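# Place two steel cups upside down inside plastic box

## Task

Get both loose steel cups into the plastic box so each rests upright-inverted (opening facing down) on the box floor. The box has to finish flat, its entire base resting on the bench plate. Cups sitting on fixtures stay untouched, and afterwards both hands must be clear: not in contact with the box or any cup, and not above or inside the box.

## Robot and tools

Robot: two arms, left_arm and right_arm. right_arm ends in a five-finger right hand; left_arm ends in the mirrored left hand. Two fixed cameras, cam_high and cam_low (each 896x504), look at the bench from a stand behind the arms.

Frames. Scene frame: origin at table-top height, halfway between the arms' nominal bases, +z up, +x out over the table, left_arm toward +y (image sides do not match the names). Actual bases: left_arm at (+0.013, +0.279, +0.050) m, right_arm at (-0.032, -0.230, +0.009) m, both turned only slightly about z. Each arm reports its hand pose, velocities and targets in its own base frame, and offsets are applied along that arm's base axes; rotations turn about the Hand target's position. Fixed cameras and the table use the scene frame. Reported positions can be a few centimetres off, worse at long reach.

Hand point: a spot 0.05 m in front of the palm, 0.15 m along the fingers from the wrist face. Its +z runs along straight fingers, +y out of the palm, +x across the palm away from the thumb (for the left hand, +x points toward the thumb). Straight fingers extend 0.06-0.07 m past it along +z and sit 0.06 m behind it along -y. A wrist bracket on the little-finger side can strike objects.

The row (28 numbers, each in [-1, 1]). One row always covers both arms, even if one stays still: left_arm dx, dy, dz, rx, ry, rz; left hand thumb_turn, thumb_bend, index, middle, ring, little, force_limit, speed; then the same fourteen for right_arm. The six pose numbers are an offset, not a pose: they shift the arm's target away from its Hand target as it stood when the action or call began, along that arm's base axes. Scale: 1.0 equals 0.6 m for dx, dy, dz and 180 degrees for rx, ry, rz, which together form one rotation vector. All zeros re-requests the current Hand target; repeating an offset in a new call moves further. Translation longer than 1.0 gets shortened.

Hand numbers are absolute targets, not offsets. thumb_turn -1 beside the palm, +1 opposite the fingers; thumb_bend and each finger -1 straight, +1 curled. force_limit maps -1 to about 0 N and +1 to 10 N at the fingertip (15 N for both thumb motors). speed rises from near zero at -1 to full at +0.48 and stays full up to +1. There is no 'no change' value: to keep a hand as is, resend the eight numbers last executed for it; before any have been sent, use hand_measured plus hand_force_limit and hand_speed. With the thumb opposite the fingers, the hand wraps objects roughly 0.035-0.065 m thick, or a handle down to 0.025 m. Close slowly (speed -0.94 or lower) for a gentle grip. To squeeze harder, raise force_limit and send a target more closed than hand_measured; to loosen, send one more open.

Tools.
execute_actions(actions, cameras): actions is a list of actions; each action is a list of up to 15 rows, one per 1/30 s step, every row measured from the action's starting Hand target; a short action repeats its final row. Images appear only if actions is empty or cameras names them (["all"] for every camera).
move(target, speed, blend, blocking, cameras): target is one 28-number row or up to 15 rows, all offsets from the same starting Hand targets. speed is path top speed in m/s (0.002 to 4.3, default 0.25; turn rate capped at twice that in rad/s), one value or one per target. blend, in metres, rounds corners between listed targets; 0 stops at each. blocking=false returns after about 0.5 s while motion continues. Moves do not avoid obstacles or the other arm; faster moves lag and overshoot more. Route around an arm's own base rather than near it.
wait(seconds 0 to 10), stop() to brake a running move, zoom_image(camera, region [x0, y0, x1, y1] in pixels, max 504x504 span) on the newest image, show_instructions() for the reference pages, finished_scene() to end irreversibly.

Results: per arm end_effector_position (m) and end_effector_quat_wxyz in base frame, Hand target (the commanded pose after clipping, base for next offsets), joint positions, velocities (may read within noise), joint torques, and per hand hand_measured, hand_stopped_by (moving, target, force, stalled, fault), hand_load_n (positive when pushed open; near 0 after a lost grip). A move adds a 'move:' line: done, off_target, moving, held or fault, plus limits such as paced or held. Arms often rest 1-3 cm (up to 5 cm) short, usually low, without any contact; send the missing distance as a fresh offset. Orientation commands are clipped to 40 degrees from the measured one per step.

Avoid: dropping cups or releasing them while moving, slamming into the bench or box, strong pushes, anything leaving the table, the two hands touching or pressing each other, overloading fingers, and holding loads or stretched poses long enough for a MOTOR HOT or over-temperature fault. To release a push against something, command the target back past the hand point.

Each tool is called after "Call:" as name(argument=value, ...) on one line, values as JSON.

Reference images:

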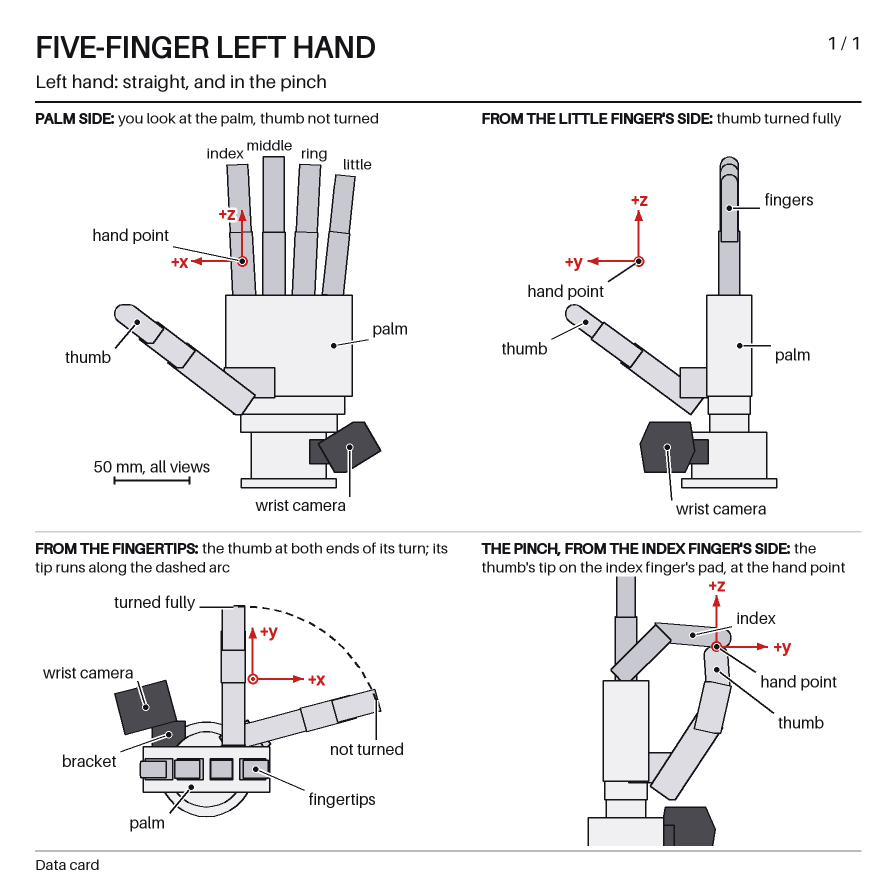

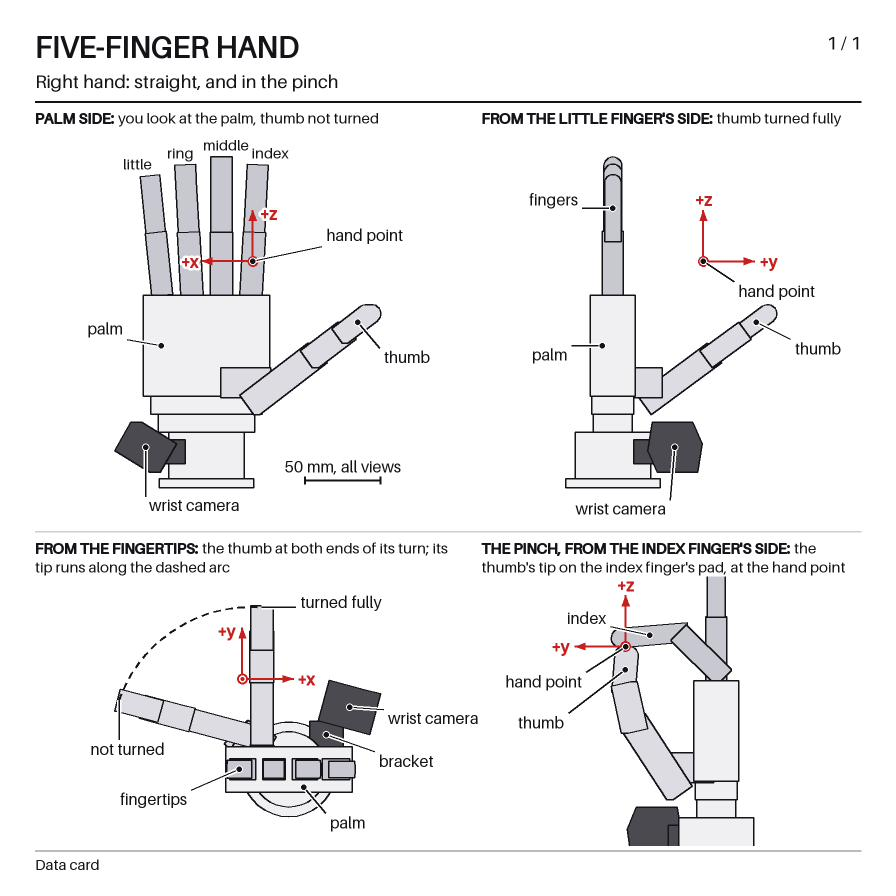

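## Session

Call:
execute_actions(actions=[])

Scene clock: 0.00 s.
left_arm: end_effector_position=(+0.6703, +0.2058, +0.1047) hand_measured=(-1.000, -1.000, -1.000, -1.000, -1.000, -1.000) hand_load_n=(+0.0, +0.0, +0.0, +0.0, +0.0, +0.0) hand_stopped_by=(target, target, target, target, target, target) hand_force_limit=0.00 hand_speed=-0.80 end_effector_quat_wxyz=(+0.159, +0.940, -0.259, +0.152) | right_arm: end_effector_position=(+0.7970, -0.0504, +0.1042) hand_measured=(-1.000, -1.000, -1.000, -1.000, -1.000, -1.000) hand_load_n=(+0.0, +0.0, +0.0, +0.0, +0.0, +0.0) hand_stopped_by=(target, target, target, target, target, target) hand_force_limit=0.00 hand_speed=-0.80 end_effector_quat_wxyz=(+0.190, -0.630, +0.696, -0.287)
Joint positions: left_arm=[0.493 2.375 2.336 -1.53 0.443 -0.541] | right_arm=[-0.072 2.178 2.041 -0.739 0.115 -0.015]
Joint velocities: within noise
Joint torques (N m): no reading
Heat: left arm: hottest shoulder 28 °C; right arm: hottest waist 27 °C.
Hand target: left_arm +0.6760, +0.2089, +0.1219; +0.146, +0.939, -0.263, +0.166 | right_arm +0.8054, -0.0510, +0.1187; +0.200, -0.626, +0.693, -0.297

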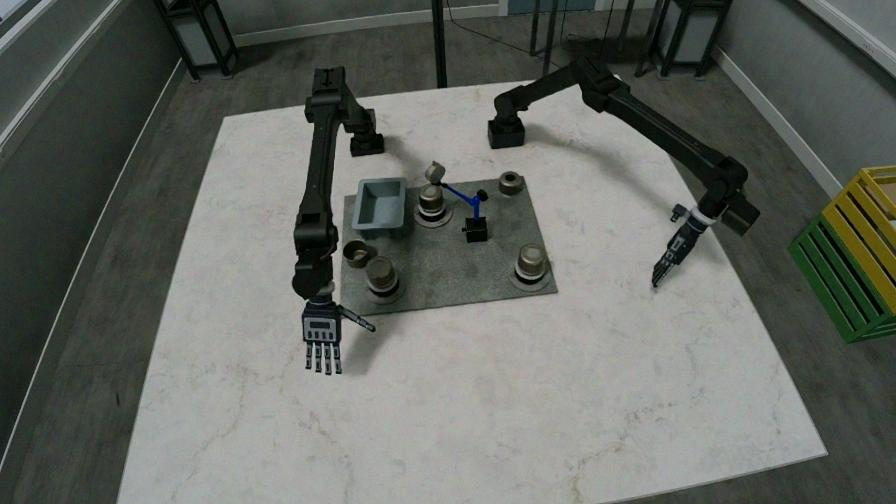

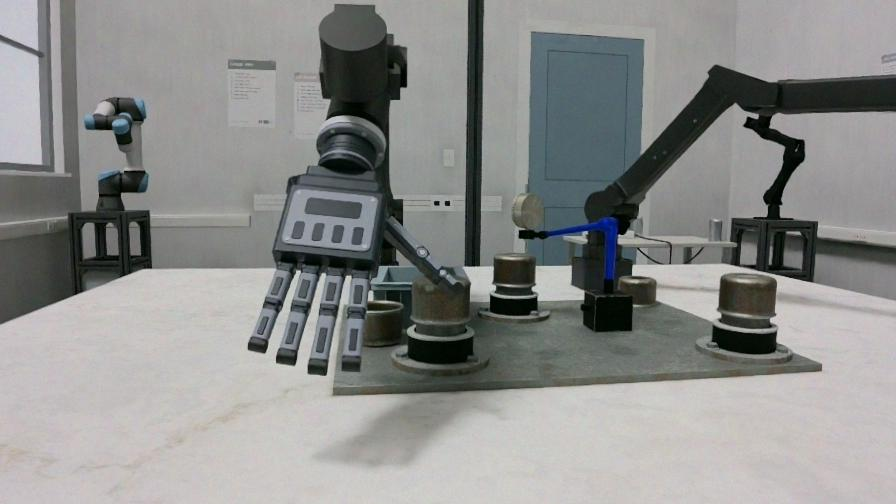

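Call:
zoom_image(camera="cam_high", region=[320, 150, 580, 330])

Call:
zoom_image(camera="cam_low", region=[320, 170, 824, 420])

Scaled by 1.938 from the camera's 896x504 image, which has a finer 1280x720 frame.

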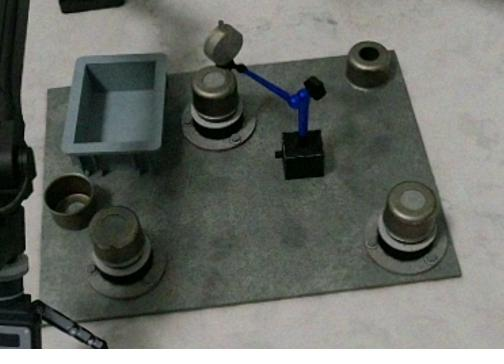

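Scaled by 1.000.

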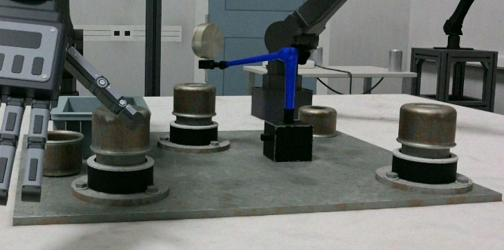

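Call:
zoom_image(camera="cam_high", region=[480, 160, 540, 200])

Call:
zoom_image(camera="cam_high", region=[330, 165, 450, 310])

Call:
zoom_image(camera="cam_low", region=[580, 250, 700, 330])

Call:
zoom_image(camera="cam_low", region=[330, 250, 490, 390])

Scaled by 8.400 from the camera's 896x504 image, which has a finer 1280x720 frame.

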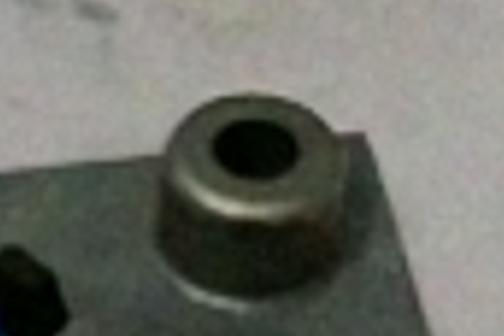

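Scaled by 3.476 from the camera's 896x504 image, which has a finer 1280x720 frame.

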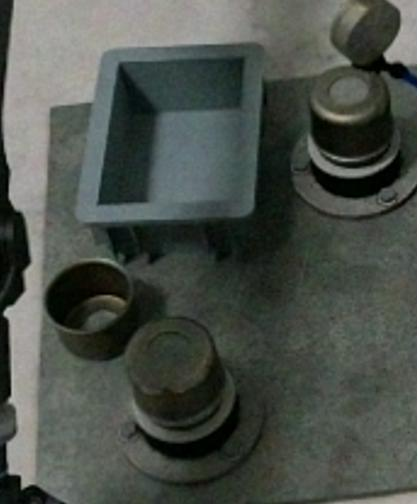

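Scaled by 4.200 from the camera's 896x504 image, which has a finer 1280x720 frame.

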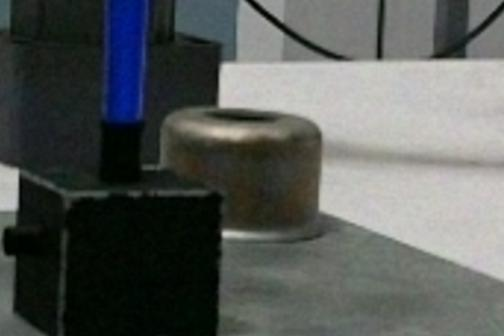

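Scaled by 3.150 from the camera's 896x504 image, which has a finer 1280x720 frame.

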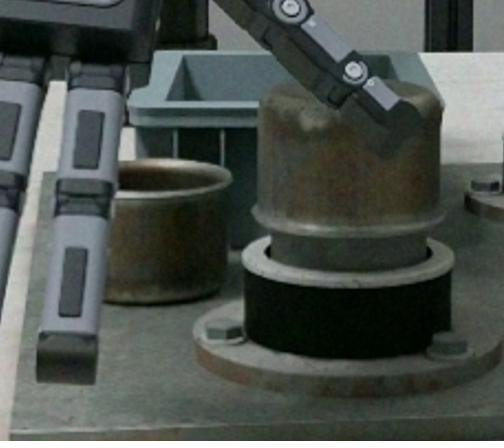

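Call:
zoom_image(camera="cam_high", region=[280, 50, 580, 200])

Call:
zoom_image(camera="cam_high", region=[280, 220, 420, 400])

Call:
zoom_image(camera="cam_high", region=[620, 140, 780, 310])

Scaled by 1.680 from the camera's 896x504 image, which has a finer 1280x720 frame.

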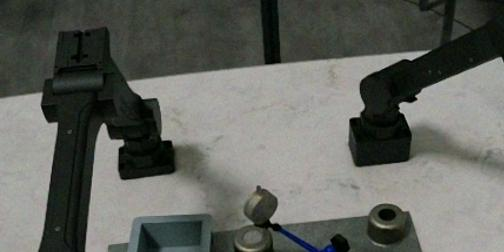

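Scaled by 2.800 from the camera's 896x504 image, which has a finer 1280x720 frame.

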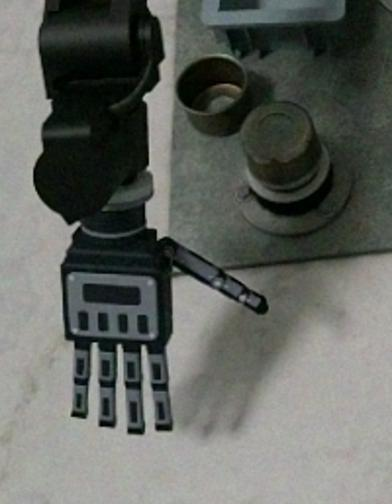

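Scaled by 2.965 from the camera's 896x504 image, which has a finer 1280x720 frame.

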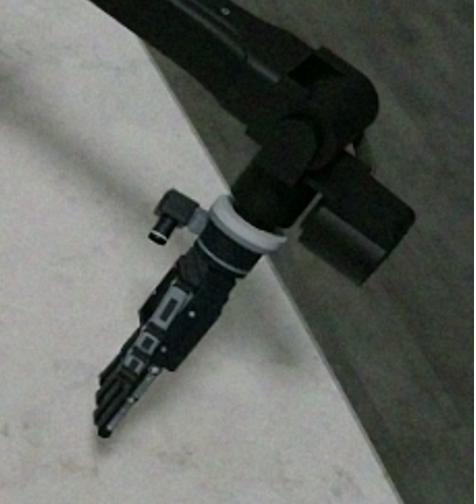

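Call:
move(target=[0,0,0,0,0,0,-1,-1,-1,-1,-1,-1,0,-0.8,0.0,-0.3,0.2,0,0,0,-1,-1,-1,-1,-1,-1,0,-0.8], cameras=["all"])

Scene clock: 441.57 s.
left_arm: end_effector_position=(+0.6703, +0.2058, +0.1047) hand_measured=(-1.000, -1.000, -1.000, -1.000, -1.000, -1.000) hand_load_n=(+0.0, +0.0, +0.0, +0.0, +0.0, +0.0) hand_stopped_by=(target, target, target, target, target, target) hand_force_limit=0.00 hand_speed=-0.80 end_effector_quat_wxyz=(+0.159, +0.940, -0.259, +0.152) | right_arm: end_effector_position=(+0.7993, -0.2347, +0.2403) hand_measured=(-1.000, -1.000, -1.000, -1.000, -1.000, -1.000) hand_load_n=(+0.0, +0.0, +0.0, +0.0, +0.0, +0.0) hand_stopped_by=(target, target, target, target, target, target) hand_force_limit=0.00 hand_speed=-0.80 end_effector_quat_wxyz=(+0.199, -0.620, +0.697, -0.298)
Joint positions: left_arm=[0.493 2.375 2.336 -1.53 0.443 -0.541] | right_arm=[-0.318 2.441 2.873 -1.27 -0.042 -0.185]
Joint torques (N m): left_arm=[-1.85 -21.66 8.59 0.5 0.42 -0.04] | right_arm=[1.2 -22.53 12.56 1.52 -0.21 -0.17]
Heat: left arm: hottest shoulder 36 °C; right arm: hottest shoulder 37 °C.
Hand target: left_arm +0.6760, +0.2089, +0.1219; +0.146, +0.939, -0.263, +0.166 | right_arm +0.8053, -0.2311, +0.2387; +0.200, -0.626, +0.692, -0.297
Off the commanded pose: left_arm 0.018 m, 2 deg | right_arm 0.007 m, 1 deg.
move: off_target (left_arm)

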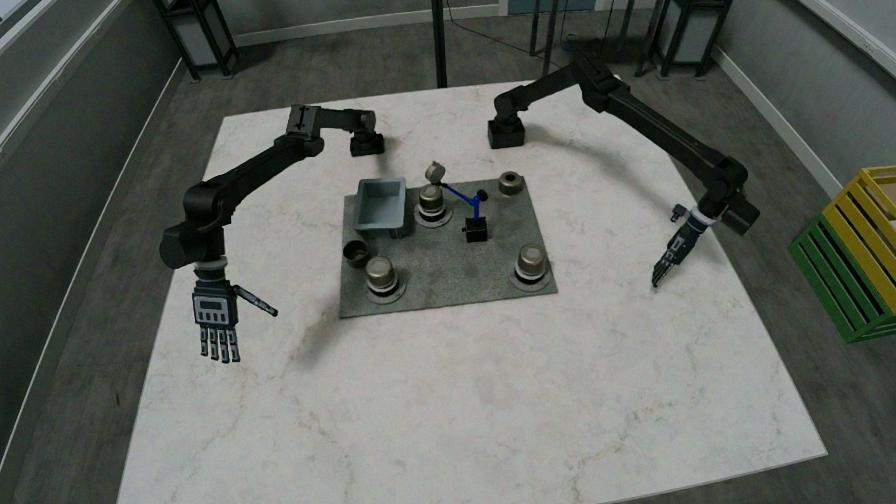

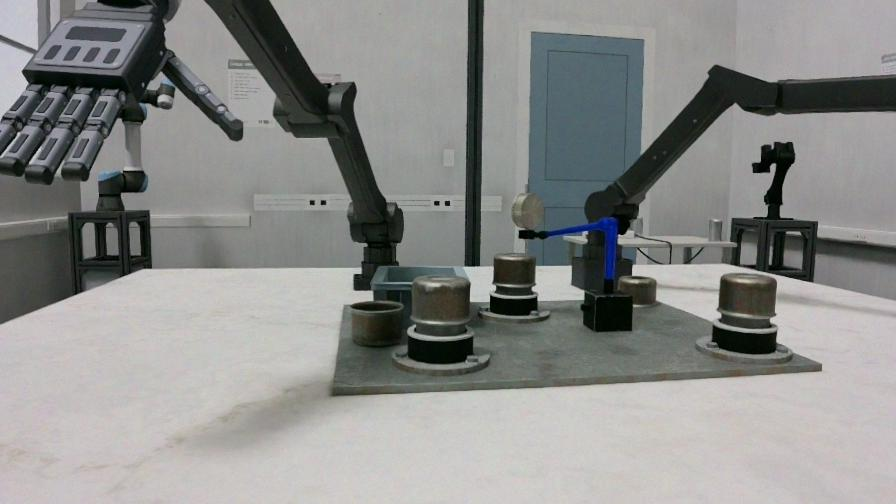

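Call:
zoom_image(camera="cam_high", region=[330, 150, 450, 220])

Call:
zoom_image(camera="cam_high", region=[330, 200, 450, 320])

Call:
zoom_image(camera="cam_low", region=[330, 240, 560, 400])

Scaled by 4.200 from the camera's 896x504 image, which has a finer 1280x720 frame.

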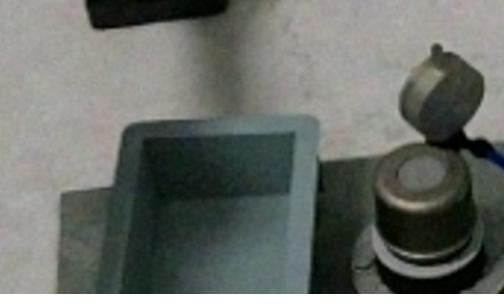

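Scaled by 4.200 from the camera's 896x504 image, which has a finer 1280x720 frame.

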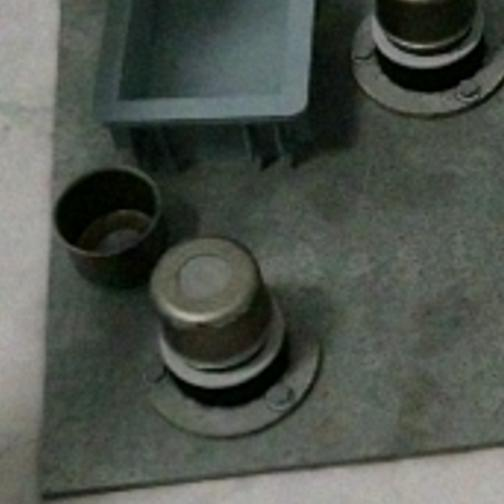

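Scaled by 2.191 from the camera's 896x504 image, which has a finer 1280x720 frame.

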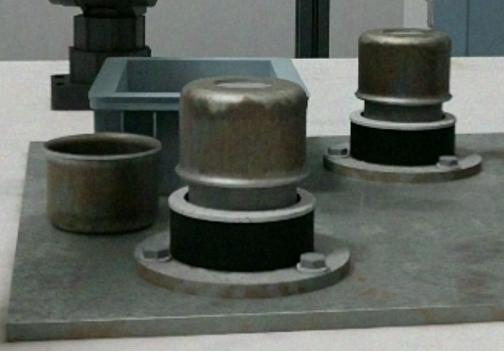

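Call:
zoom_image(camera="cam_high", region=[160, 230, 300, 380])

Scaled by 3.360 from the camera's 896x504 image, which has a finer 1280x720 frame.

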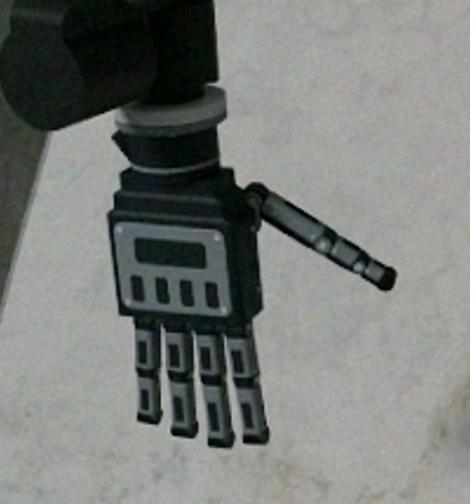

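Call:
move(target=[0,0,0,0,0,0,-1,-1,-1,-1,-1,-1,0,-0.8,-0.4727,0.3378,0.0038,0.0247,-0.0815,0.0469,1,-1,-0.6,-0.6,1,1,0,0], cameras=["all"])

Scene clock: 508.87 s.
left_arm: end_effector_position=(+0.6703, +0.2058, +0.1047) hand_measured=(-1.000, -1.000, -1.000, -1.000, -1.000, -1.000) hand_load_n=(+0.0, +0.0, +0.0, +0.0, +0.0, +0.0) hand_stopped_by=(target, target, target, target, target, target) hand_force_limit=0.00 hand_speed=-0.80 end_effector_quat_wxyz=(+0.159, +0.940, -0.259, +0.152) | right_arm: end_effector_position=(+0.5158, -0.0304, +0.2382) hand_measured=(+1.000, -1.000, -0.600, -0.600, +1.000, +1.000) hand_load_n=(+0.0, +0.0, +0.0, +0.0, +0.0, +0.0) hand_stopped_by=(target, target, target, target, target, target) hand_force_limit=0.00 hand_speed=0.00 end_effector_quat_wxyz=(-0.326, +0.628, -0.626, +0.328)
Joint positions: left_arm=[0.493 2.375 2.336 -1.53 0.443 -0.541] | right_arm=[-0.153 1.23 1.049 -0.433 -0.124 -0.091]
Joint torques (N m): left_arm=[-1.73 -22.07 8.69 0.47 0.42 -0.03] | right_arm=[1.08 -9.64 9.77 2.92 -0.02 -0.04]
Heat: left arm: hottest shoulder 37 °C; right arm: hottest elbow 41 °C.
Hand target: left_arm +0.6760, +0.2089, +0.1219; +0.146, +0.939, -0.263, +0.166 | right_arm +0.5217, -0.0283, +0.2409; -0.332, +0.624, -0.624, +0.332
Off the commanded pose: left_arm 0.018 m, 2 deg | right_arm 0.007 m, 1 deg.
move: off_target (left_arm)

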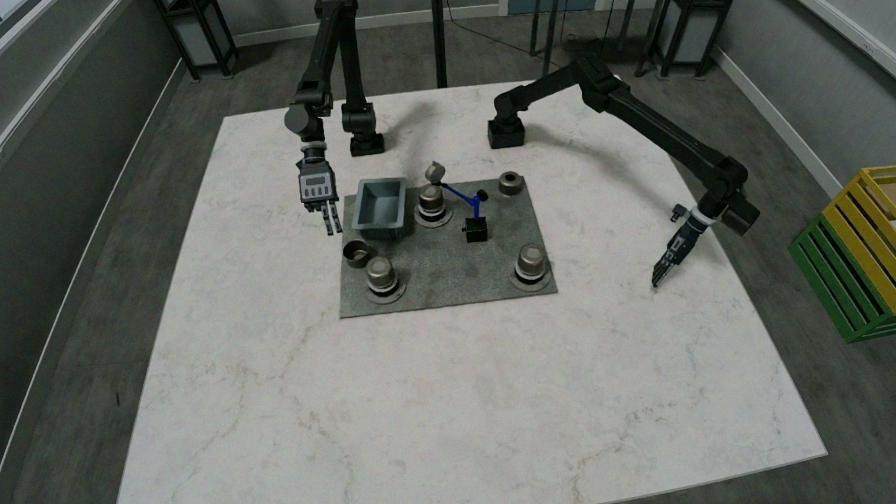

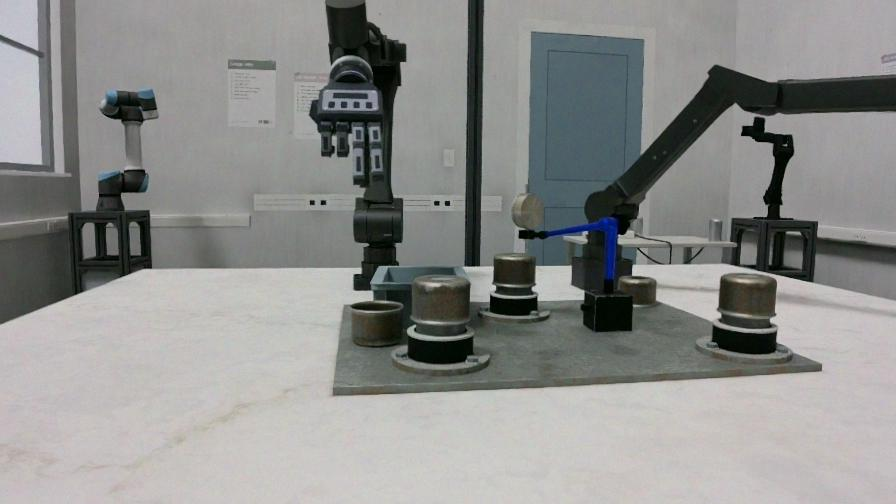

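Call:
zoom_image(camera="cam_high", region=[280, 130, 420, 280])

Call:
zoom_image(camera="cam_low", region=[300, 50, 450, 200])

Scaled by 3.360 from the camera's 896x504 image, which has a finer 1280x720 frame.

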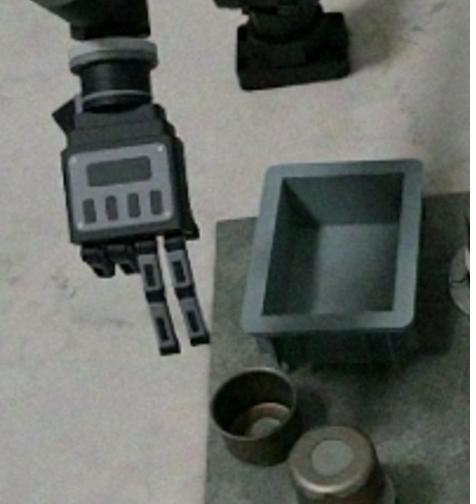

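Scaled by 3.360 from the camera's 896x504 image, which has a finer 1280x720 frame.

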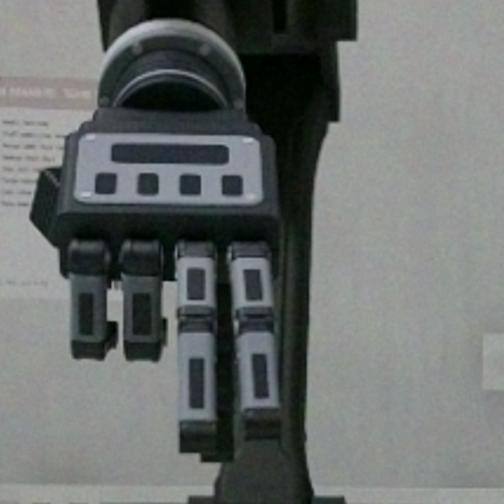

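Call:
zoom_image(camera="cam_low", region=[340, 290, 420, 360])

Scaled by 6.300 from the camera's 896x504 image, which has a finer 1280x720 frame.

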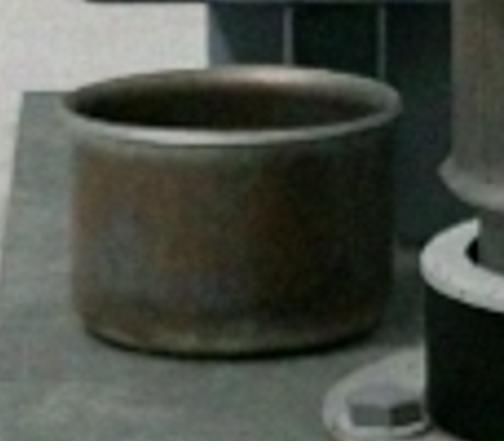

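Call:
move(target=[0,0,0,0,0,0,-1,-1,-1,-1,-1,-1,0,-0.8,0.0,0.0233,-0.2,0,0,0,1,-1,-0.6,-0.6,1,1,0,0], cameras=["all"], speed=0.15)

Call:
zoom_image(camera="cam_high", region=[300, 170, 420, 290])

Call:
zoom_image(camera="cam_low", region=[320, 180, 480, 360])

Scene clock: 589.23 s.
left_arm: end_effector_position=(+0.6703, +0.2058, +0.1047) hand_measured=(-1.000, -1.000, -1.000, -1.000, -1.000, -1.000) hand_load_n=(+0.0, +0.0, +0.0, +0.0, +0.0, +0.0) hand_stopped_by=(target, target, target, target, target, target) hand_force_limit=0.00 hand_speed=-0.80 end_effector_quat_wxyz=(+0.159, +0.940, -0.259, +0.152) | right_arm: end_effector_position=(+0.5144, -0.0198, +0.1170) hand_measured=(+1.000, -1.000, -0.600, -0.600, +1.000, +1.000) hand_load_n=(+0.0, +0.0, +0.0, +0.0, +0.0, +0.0) hand_stopped_by=(target, target, target, target, target, target) hand_force_limit=0.00 hand_speed=0.00 end_effector_quat_wxyz=(-0.324, +0.626, -0.629, +0.328)
Joint positions: left_arm=[0.493 2.375 2.336 -1.53 0.443 -0.541] | right_arm=[-0.125 1.346 0.813 -0.083 -0.096 -0.071]
Joint torques (N m): left_arm=[-1.49 -21.48 8.85 0.51 0.43 -0.03] | right_arm=[1.61 -9.99 8.96 3.02 -0.01 -0.01]
Heat: left arm: hottest shoulder 37 °C; right arm: hottest elbow 37 °C.
Hand target: left_arm +0.6760, +0.2089, +0.1219; +0.146, +0.939, -0.263, +0.166 | right_arm +0.5218, -0.0144, +0.1211; -0.332, +0.624, -0.624, +0.332
Off the commanded pose: left_arm 0.018 m, 2 deg | right_arm 0.010 m, 1 deg.
move: off_target (left_arm)

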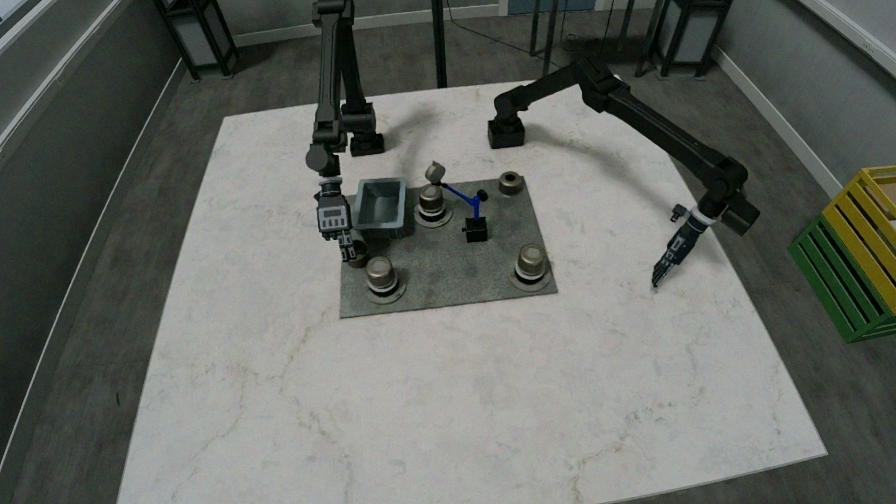

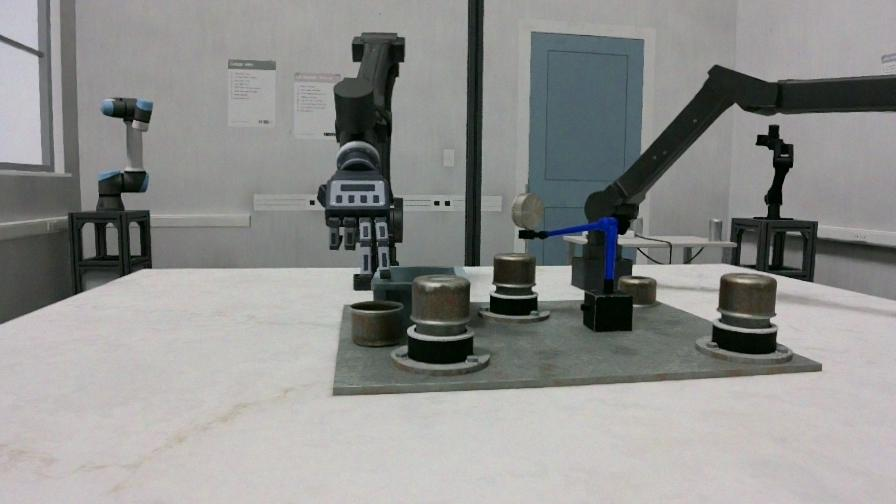

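Scaled by 4.200 from the camera's 896x504 image, which has a finer 1280x720 frame.

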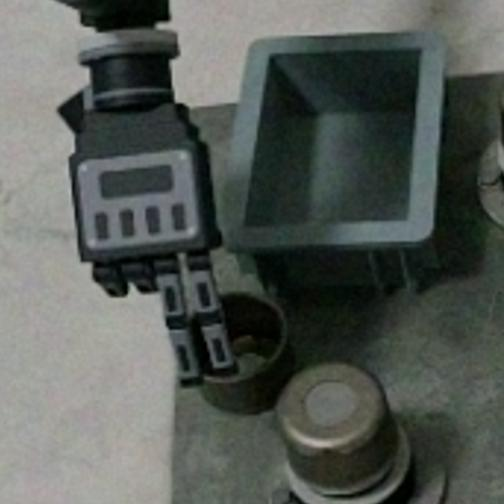

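Scaled by 2.800 from the camera's 896x504 image, which has a finer 1280x720 frame.

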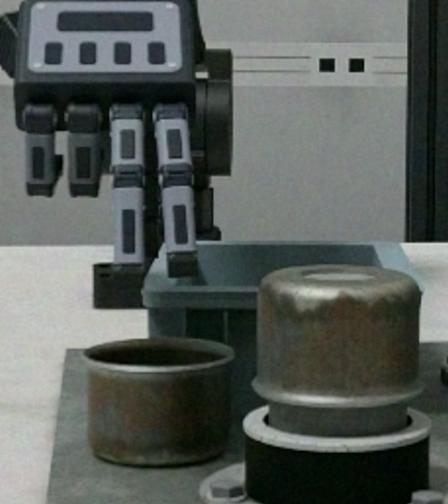

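Call:
move(target=[0,0,0,0,0,0,-1,-1,-1,-1,-1,-1,0,-0.8,-0.025,0.0,0.0,0,0,0.2222,1,-1,-0.6,-0.6,1,1,0,0], cameras=["all"], speed=0.25)

Call:
zoom_image(camera="cam_high", region=[300, 170, 420, 290])

Call:
zoom_image(camera="cam_low", region=[320, 180, 480, 360])

Scene clock: 626.57 s.
left_arm: end_effector_position=(+0.6703, +0.2058, +0.1047) hand_measured=(-1.000, -1.000, -1.000, -1.000, -1.000, -1.000) hand_load_n=(+0.0, +0.0, +0.0, +0.0, +0.0, +0.0) hand_stopped_by=(target, target, target, target, target, target) hand_force_limit=0.00 hand_speed=-0.80 end_effector_quat_wxyz=(+0.159, +0.940, -0.259, +0.152) | right_arm: end_effector_position=(+0.4913, -0.0045, +0.1104) hand_measured=(+1.000, -1.000, -0.600, -0.600, +1.000, +1.000) hand_load_n=(+0.0, +0.0, +0.0, +0.0, +0.0, +0.0) hand_stopped_by=(target, target, target, target, target, target) hand_force_limit=0.00 hand_speed=0.00 end_effector_quat_wxyz=(-0.425, +0.801, -0.377, +0.187)
Joint positions: left_arm=[0.493 2.375 2.336 -1.53 0.443 -0.541] | right_arm=[-0.26 1.473 0.962 -0.379 -0.749 -0.674]
Joint torques (N m): left_arm=[-0.32 -21.48 8.95 0.4 0.43 0.01] | right_arm=[-0.21 -10.93 11.82 1.21 -0.59 -0.16]
Heat: left arm: hottest shoulder 37 °C; right arm: hottest elbow 36 °C.
Hand target: left_arm +0.6760, +0.2089, +0.1219; +0.146, +0.939, -0.263, +0.166 | right_arm +0.5067, -0.0144, +0.1209; -0.426, +0.800, -0.374, +0.199
Off the commanded pose: left_arm 0.018 m, 2 deg | right_arm 0.021 m, 1 deg.
move: off_target (left_arm, right_arm)

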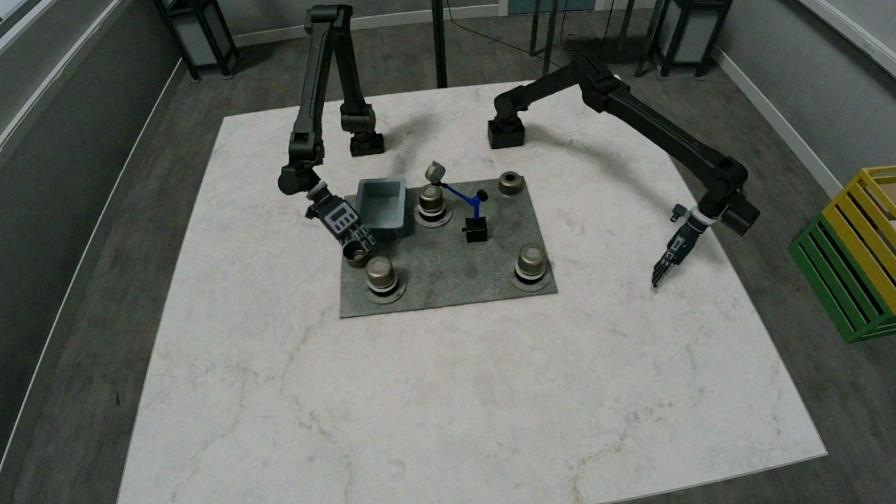

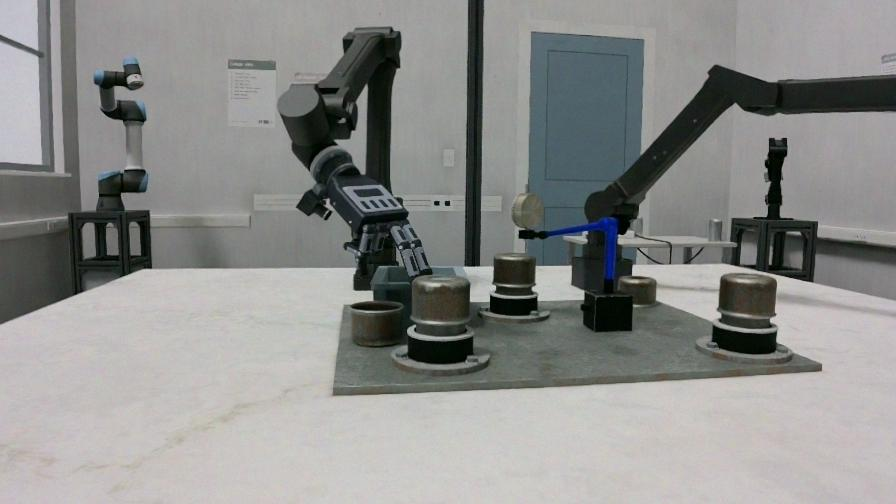

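Scaled by 4.200 from the camera's 896x504 image, which has a finer 1280x720 frame.

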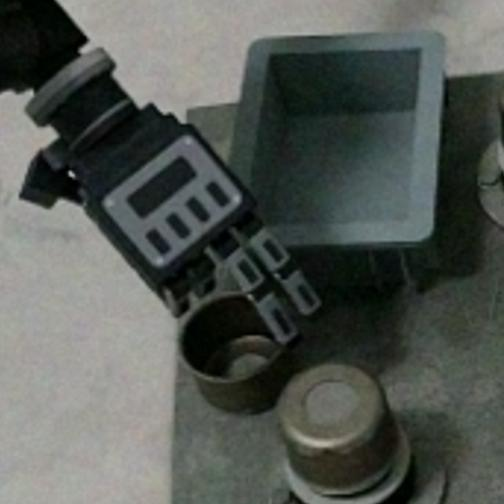

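Scaled by 2.800 from the camera's 896x504 image, which has a finer 1280x720 frame.

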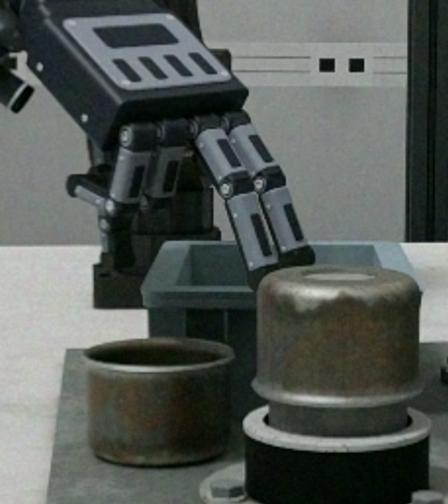

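Call:
move(target=[0,0,0,0,0,0,-1,-1,-1,-1,-1,-1,0,-0.8,0.0135,-0.0247,-0.0483,0,0,0,1,-1,-0.6,-0.6,1,1,0,0], cameras=["all"], speed=0.15)

Call:
zoom_image(camera="cam_high", region=[300, 190, 420, 290])

Call:
zoom_image(camera="cam_low", region=[320, 200, 480, 360])

Scene clock: 636.77 s.
left_arm: end_effector_position=(+0.6703, +0.2058, +0.1047) hand_measured=(-1.000, -1.000, -1.000, -1.000, -1.000, -1.000) hand_load_n=(+0.0, +0.0, +0.0, +0.0, +0.0, +0.0) hand_stopped_by=(target, target, target, target, target, target) hand_force_limit=0.00 hand_speed=-0.80 end_effector_quat_wxyz=(+0.159, +0.940, -0.259, +0.152) | right_arm: end_effector_position=(+0.4943, -0.0180, +0.0790) hand_measured=(+1.000, -1.000, -0.600, -0.600, +1.000, +1.000) hand_load_n=(+0.0, +0.0, +0.0, +0.0, +0.5, +0.0) hand_stopped_by=(target, target, target, target, target, target) hand_force_limit=0.00 hand_speed=0.00 end_effector_quat_wxyz=(-0.423, +0.802, -0.384, +0.175)
Joint positions: left_arm=[0.493 2.375 2.336 -1.53 0.443 -0.541] | right_arm=[-0.288 1.549 0.962 -0.353 -0.766 -0.703]
Joint torques (N m): left_arm=[-0.44 -21.36 8.87 0.4 0.47 -0.01] | right_arm=[-0.03 -12.22 11.14 2.3 -0.62 -0.16]
Heat: left arm: hottest shoulder 37 °C; right arm: hottest elbow 38 °C.
Hand target: left_arm +0.6760, +0.2089, +0.1219; +0.146, +0.939, -0.263, +0.166 | right_arm +0.5149, -0.0291, +0.0921; -0.426, +0.800, -0.373, +0.199
Off the commanded pose: left_arm 0.018 m, 2 deg | right_arm 0.027 m, 3 deg.
move: off_target (left_arm, right_arm)

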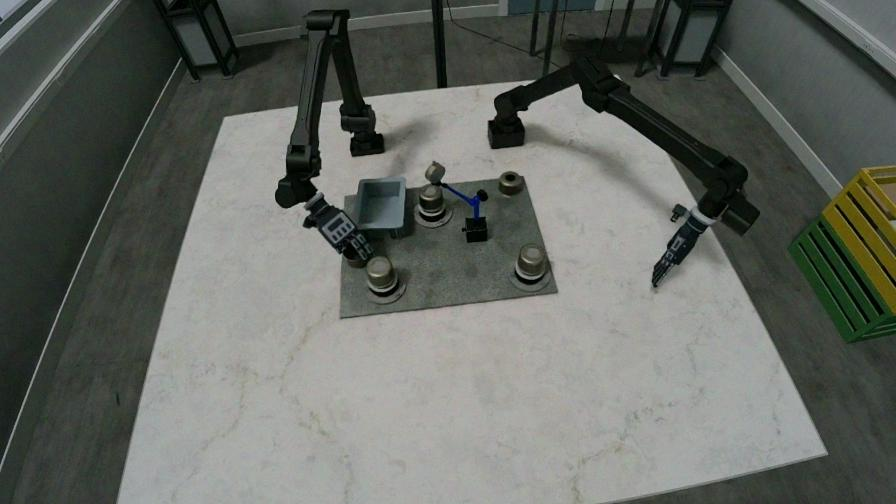

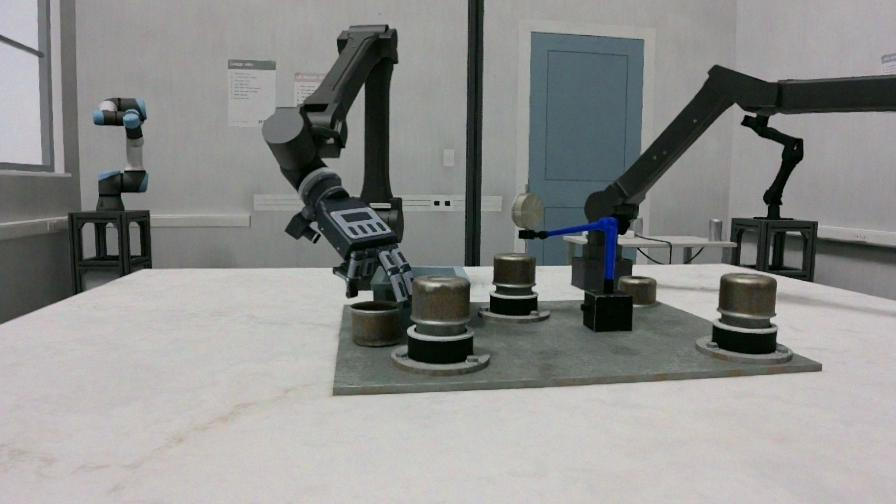

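Scaled by 4.200 from the camera's 896x504 image, which has a finer 1280x720 frame.

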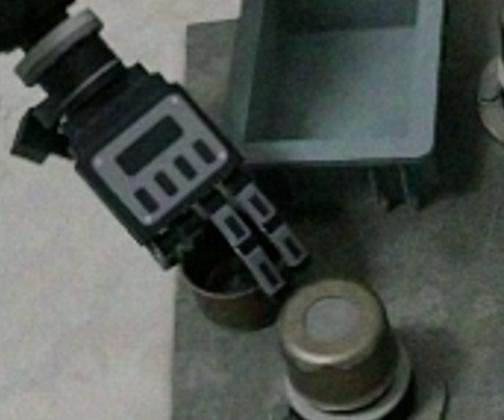

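Scaled by 3.150 from the camera's 896x504 image, which has a finer 1280x720 frame.

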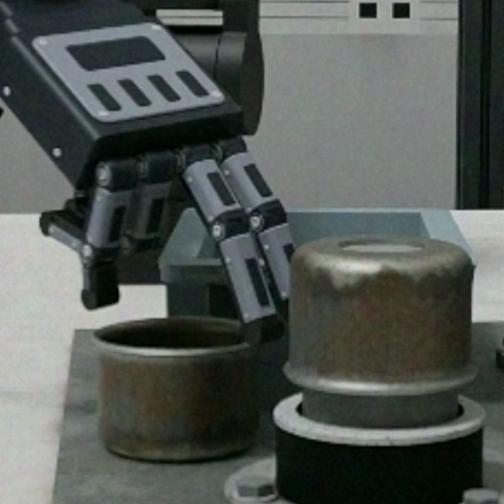

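Call:
move(target=[0,0,0,0,0,0,-1,-1,-1,-1,-1,-1,0,-0.8,0.0083,-0.002,-0.055,0,0,0,1,-1,-0.6,-0.6,1,1,0,0], cameras=["all"], speed=0.1)

Call:
zoom_image(camera="cam_high", region=[300, 190, 420, 290])

Call:
zoom_image(camera="cam_low", region=[320, 200, 480, 360])

Scene clock: 651.77 s.
left_arm: end_effector_position=(+0.6703, +0.2058, +0.1047) hand_measured=(-1.000, -1.000, -1.000, -1.000, -1.000, -1.000) hand_load_n=(+0.0, +0.0, +0.0, +0.0, +0.0, +0.0) hand_stopped_by=(target, target, target, target, target, target) hand_force_limit=0.00 hand_speed=-0.80 end_effector_quat_wxyz=(+0.159, +0.940, -0.259, +0.152) | right_arm: end_effector_position=(+0.5093, -0.0224, +0.0559) hand_measured=(+1.000, -1.000, -0.600, -0.600, +1.000, +1.000) hand_load_n=(+0.0, +0.0, +0.0, +0.0, +0.0, +0.0) hand_stopped_by=(target, target, target, target, target, target) hand_force_limit=0.00 hand_speed=0.00 end_effector_quat_wxyz=(-0.425, +0.802, -0.378, +0.185)
Joint positions: left_arm=[0.493 2.375 2.336 -1.53 0.443 -0.541] | right_arm=[-0.288 1.614 0.962 -0.262 -0.766 -0.704]
Joint torques (N m): left_arm=[-1.2 -21.01 8.84 0.54 0.37 -0.11] | right_arm=[0.03 -12.63 8.87 2.36 -0.58 -0.15]
Heat: left arm: hottest shoulder 37 °C; right arm: hottest elbow 39 °C.
Hand target: left_arm +0.6760, +0.2089, +0.1219; +0.146, +0.939, -0.263, +0.166 | right_arm +0.5198, -0.0303, +0.0590; -0.426, +0.800, -0.373, +0.199
Off the commanded pose: left_arm 0.018 m, 2 deg | right_arm 0.014 m, 2 deg.
move: off_target (left_arm, right_arm)

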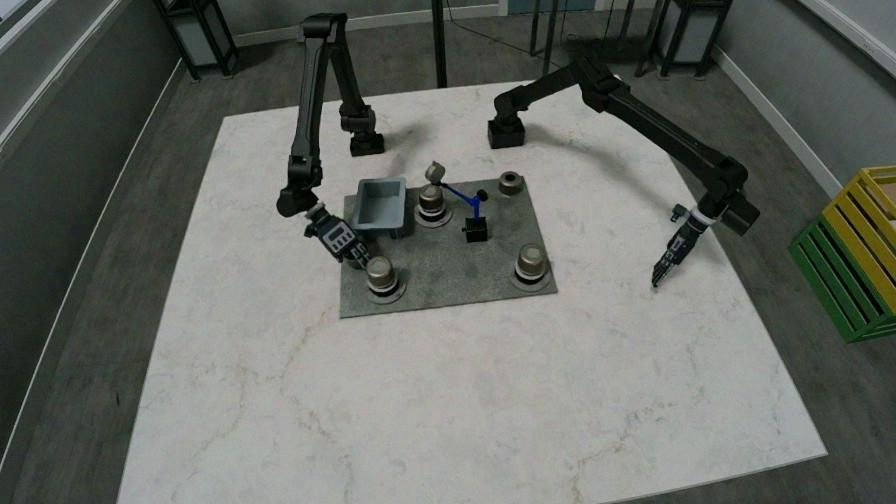

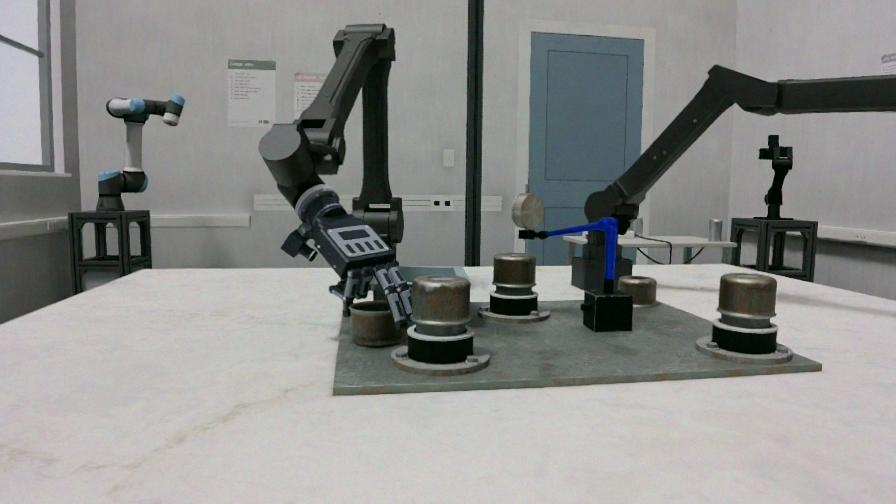

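Scaled by 4.200 from the camera's 896x504 image, which has a finer 1280x720 frame.

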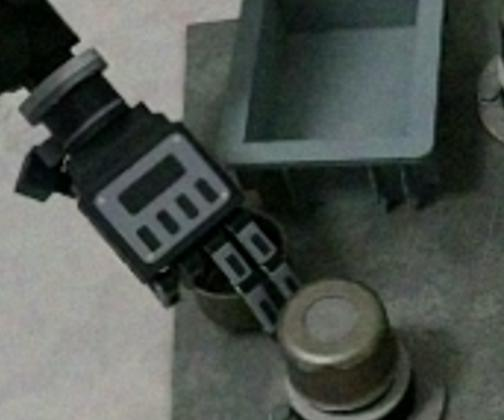

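Scaled by 3.150 from the camera's 896x504 image, which has a finer 1280x720 frame.

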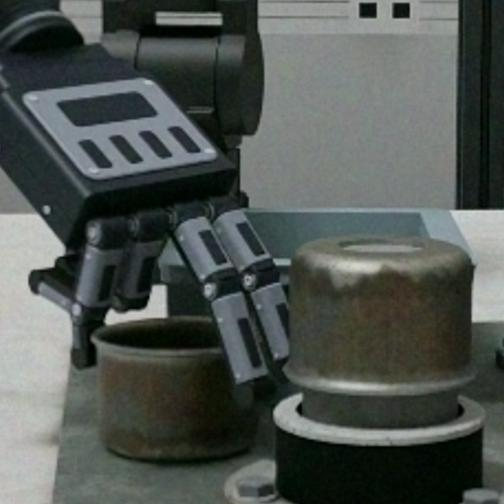

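Call:
move(target=[0,0,0,0,0,0,-1,-1,-1,-1,-1,-1,0,-0.8,-0.02,0.005,-0.025,0,0,0,1,-1,-0.6,-0.6,1,1,0,0], cameras=[], speed=0.1)

Scene clock: 659.00 s.
left_arm: end_effector_position=(+0.6703, +0.2058, +0.1047) hand_measured=(-1.000, -1.000, -1.000, -1.000, -1.000, -1.000) hand_load_n=(+0.0, +0.0, +0.0, +0.0, +0.0, +0.0) hand_stopped_by=(target, target, target, target, target, target) hand_force_limit=0.00 hand_speed=-0.80 end_effector_quat_wxyz=(+0.159, +0.940, -0.259, +0.152) | right_arm: end_effector_position=(+0.5038, -0.0208, +0.0462) hand_measured=(+1.000, -1.000, -0.600, -0.600, +1.000, +1.000) hand_load_n=(+0.0, +0.0, +0.0, +0.0, +0.5, +0.0) hand_stopped_by=(target, target, target, target, target, target) hand_force_limit=0.00 hand_speed=0.00 end_effector_quat_wxyz=(-0.425, +0.801, -0.375, +0.191)
Joint positions: left_arm=[0.493 2.375 2.336 -1.53 0.443 -0.541] | right_arm=[-0.288 1.614 0.926 -0.213 -0.766 -0.704]
Joint torques (N m): left_arm=[-1.26 -21.01 8.79 0.43 0.34 -0.04] | right_arm=[0.03 -12.51 7.45 2.43 -0.59 -0.18]
Heat: left arm: hottest shoulder 37 °C; right arm: hottest elbow 38 °C.
Hand target: left_arm +0.6760, +0.2089, +0.1219; +0.146, +0.939, -0.263, +0.166 | right_arm +0.5080, -0.0274, +0.0441; -0.426, +0.800, -0.373, +0.199
Off the commanded pose: left_arm 0.018 m, 2 deg | right_arm 0.008 m, 1 deg.
move: off_target (left_arm)
No camera images: "cameras" was empty.


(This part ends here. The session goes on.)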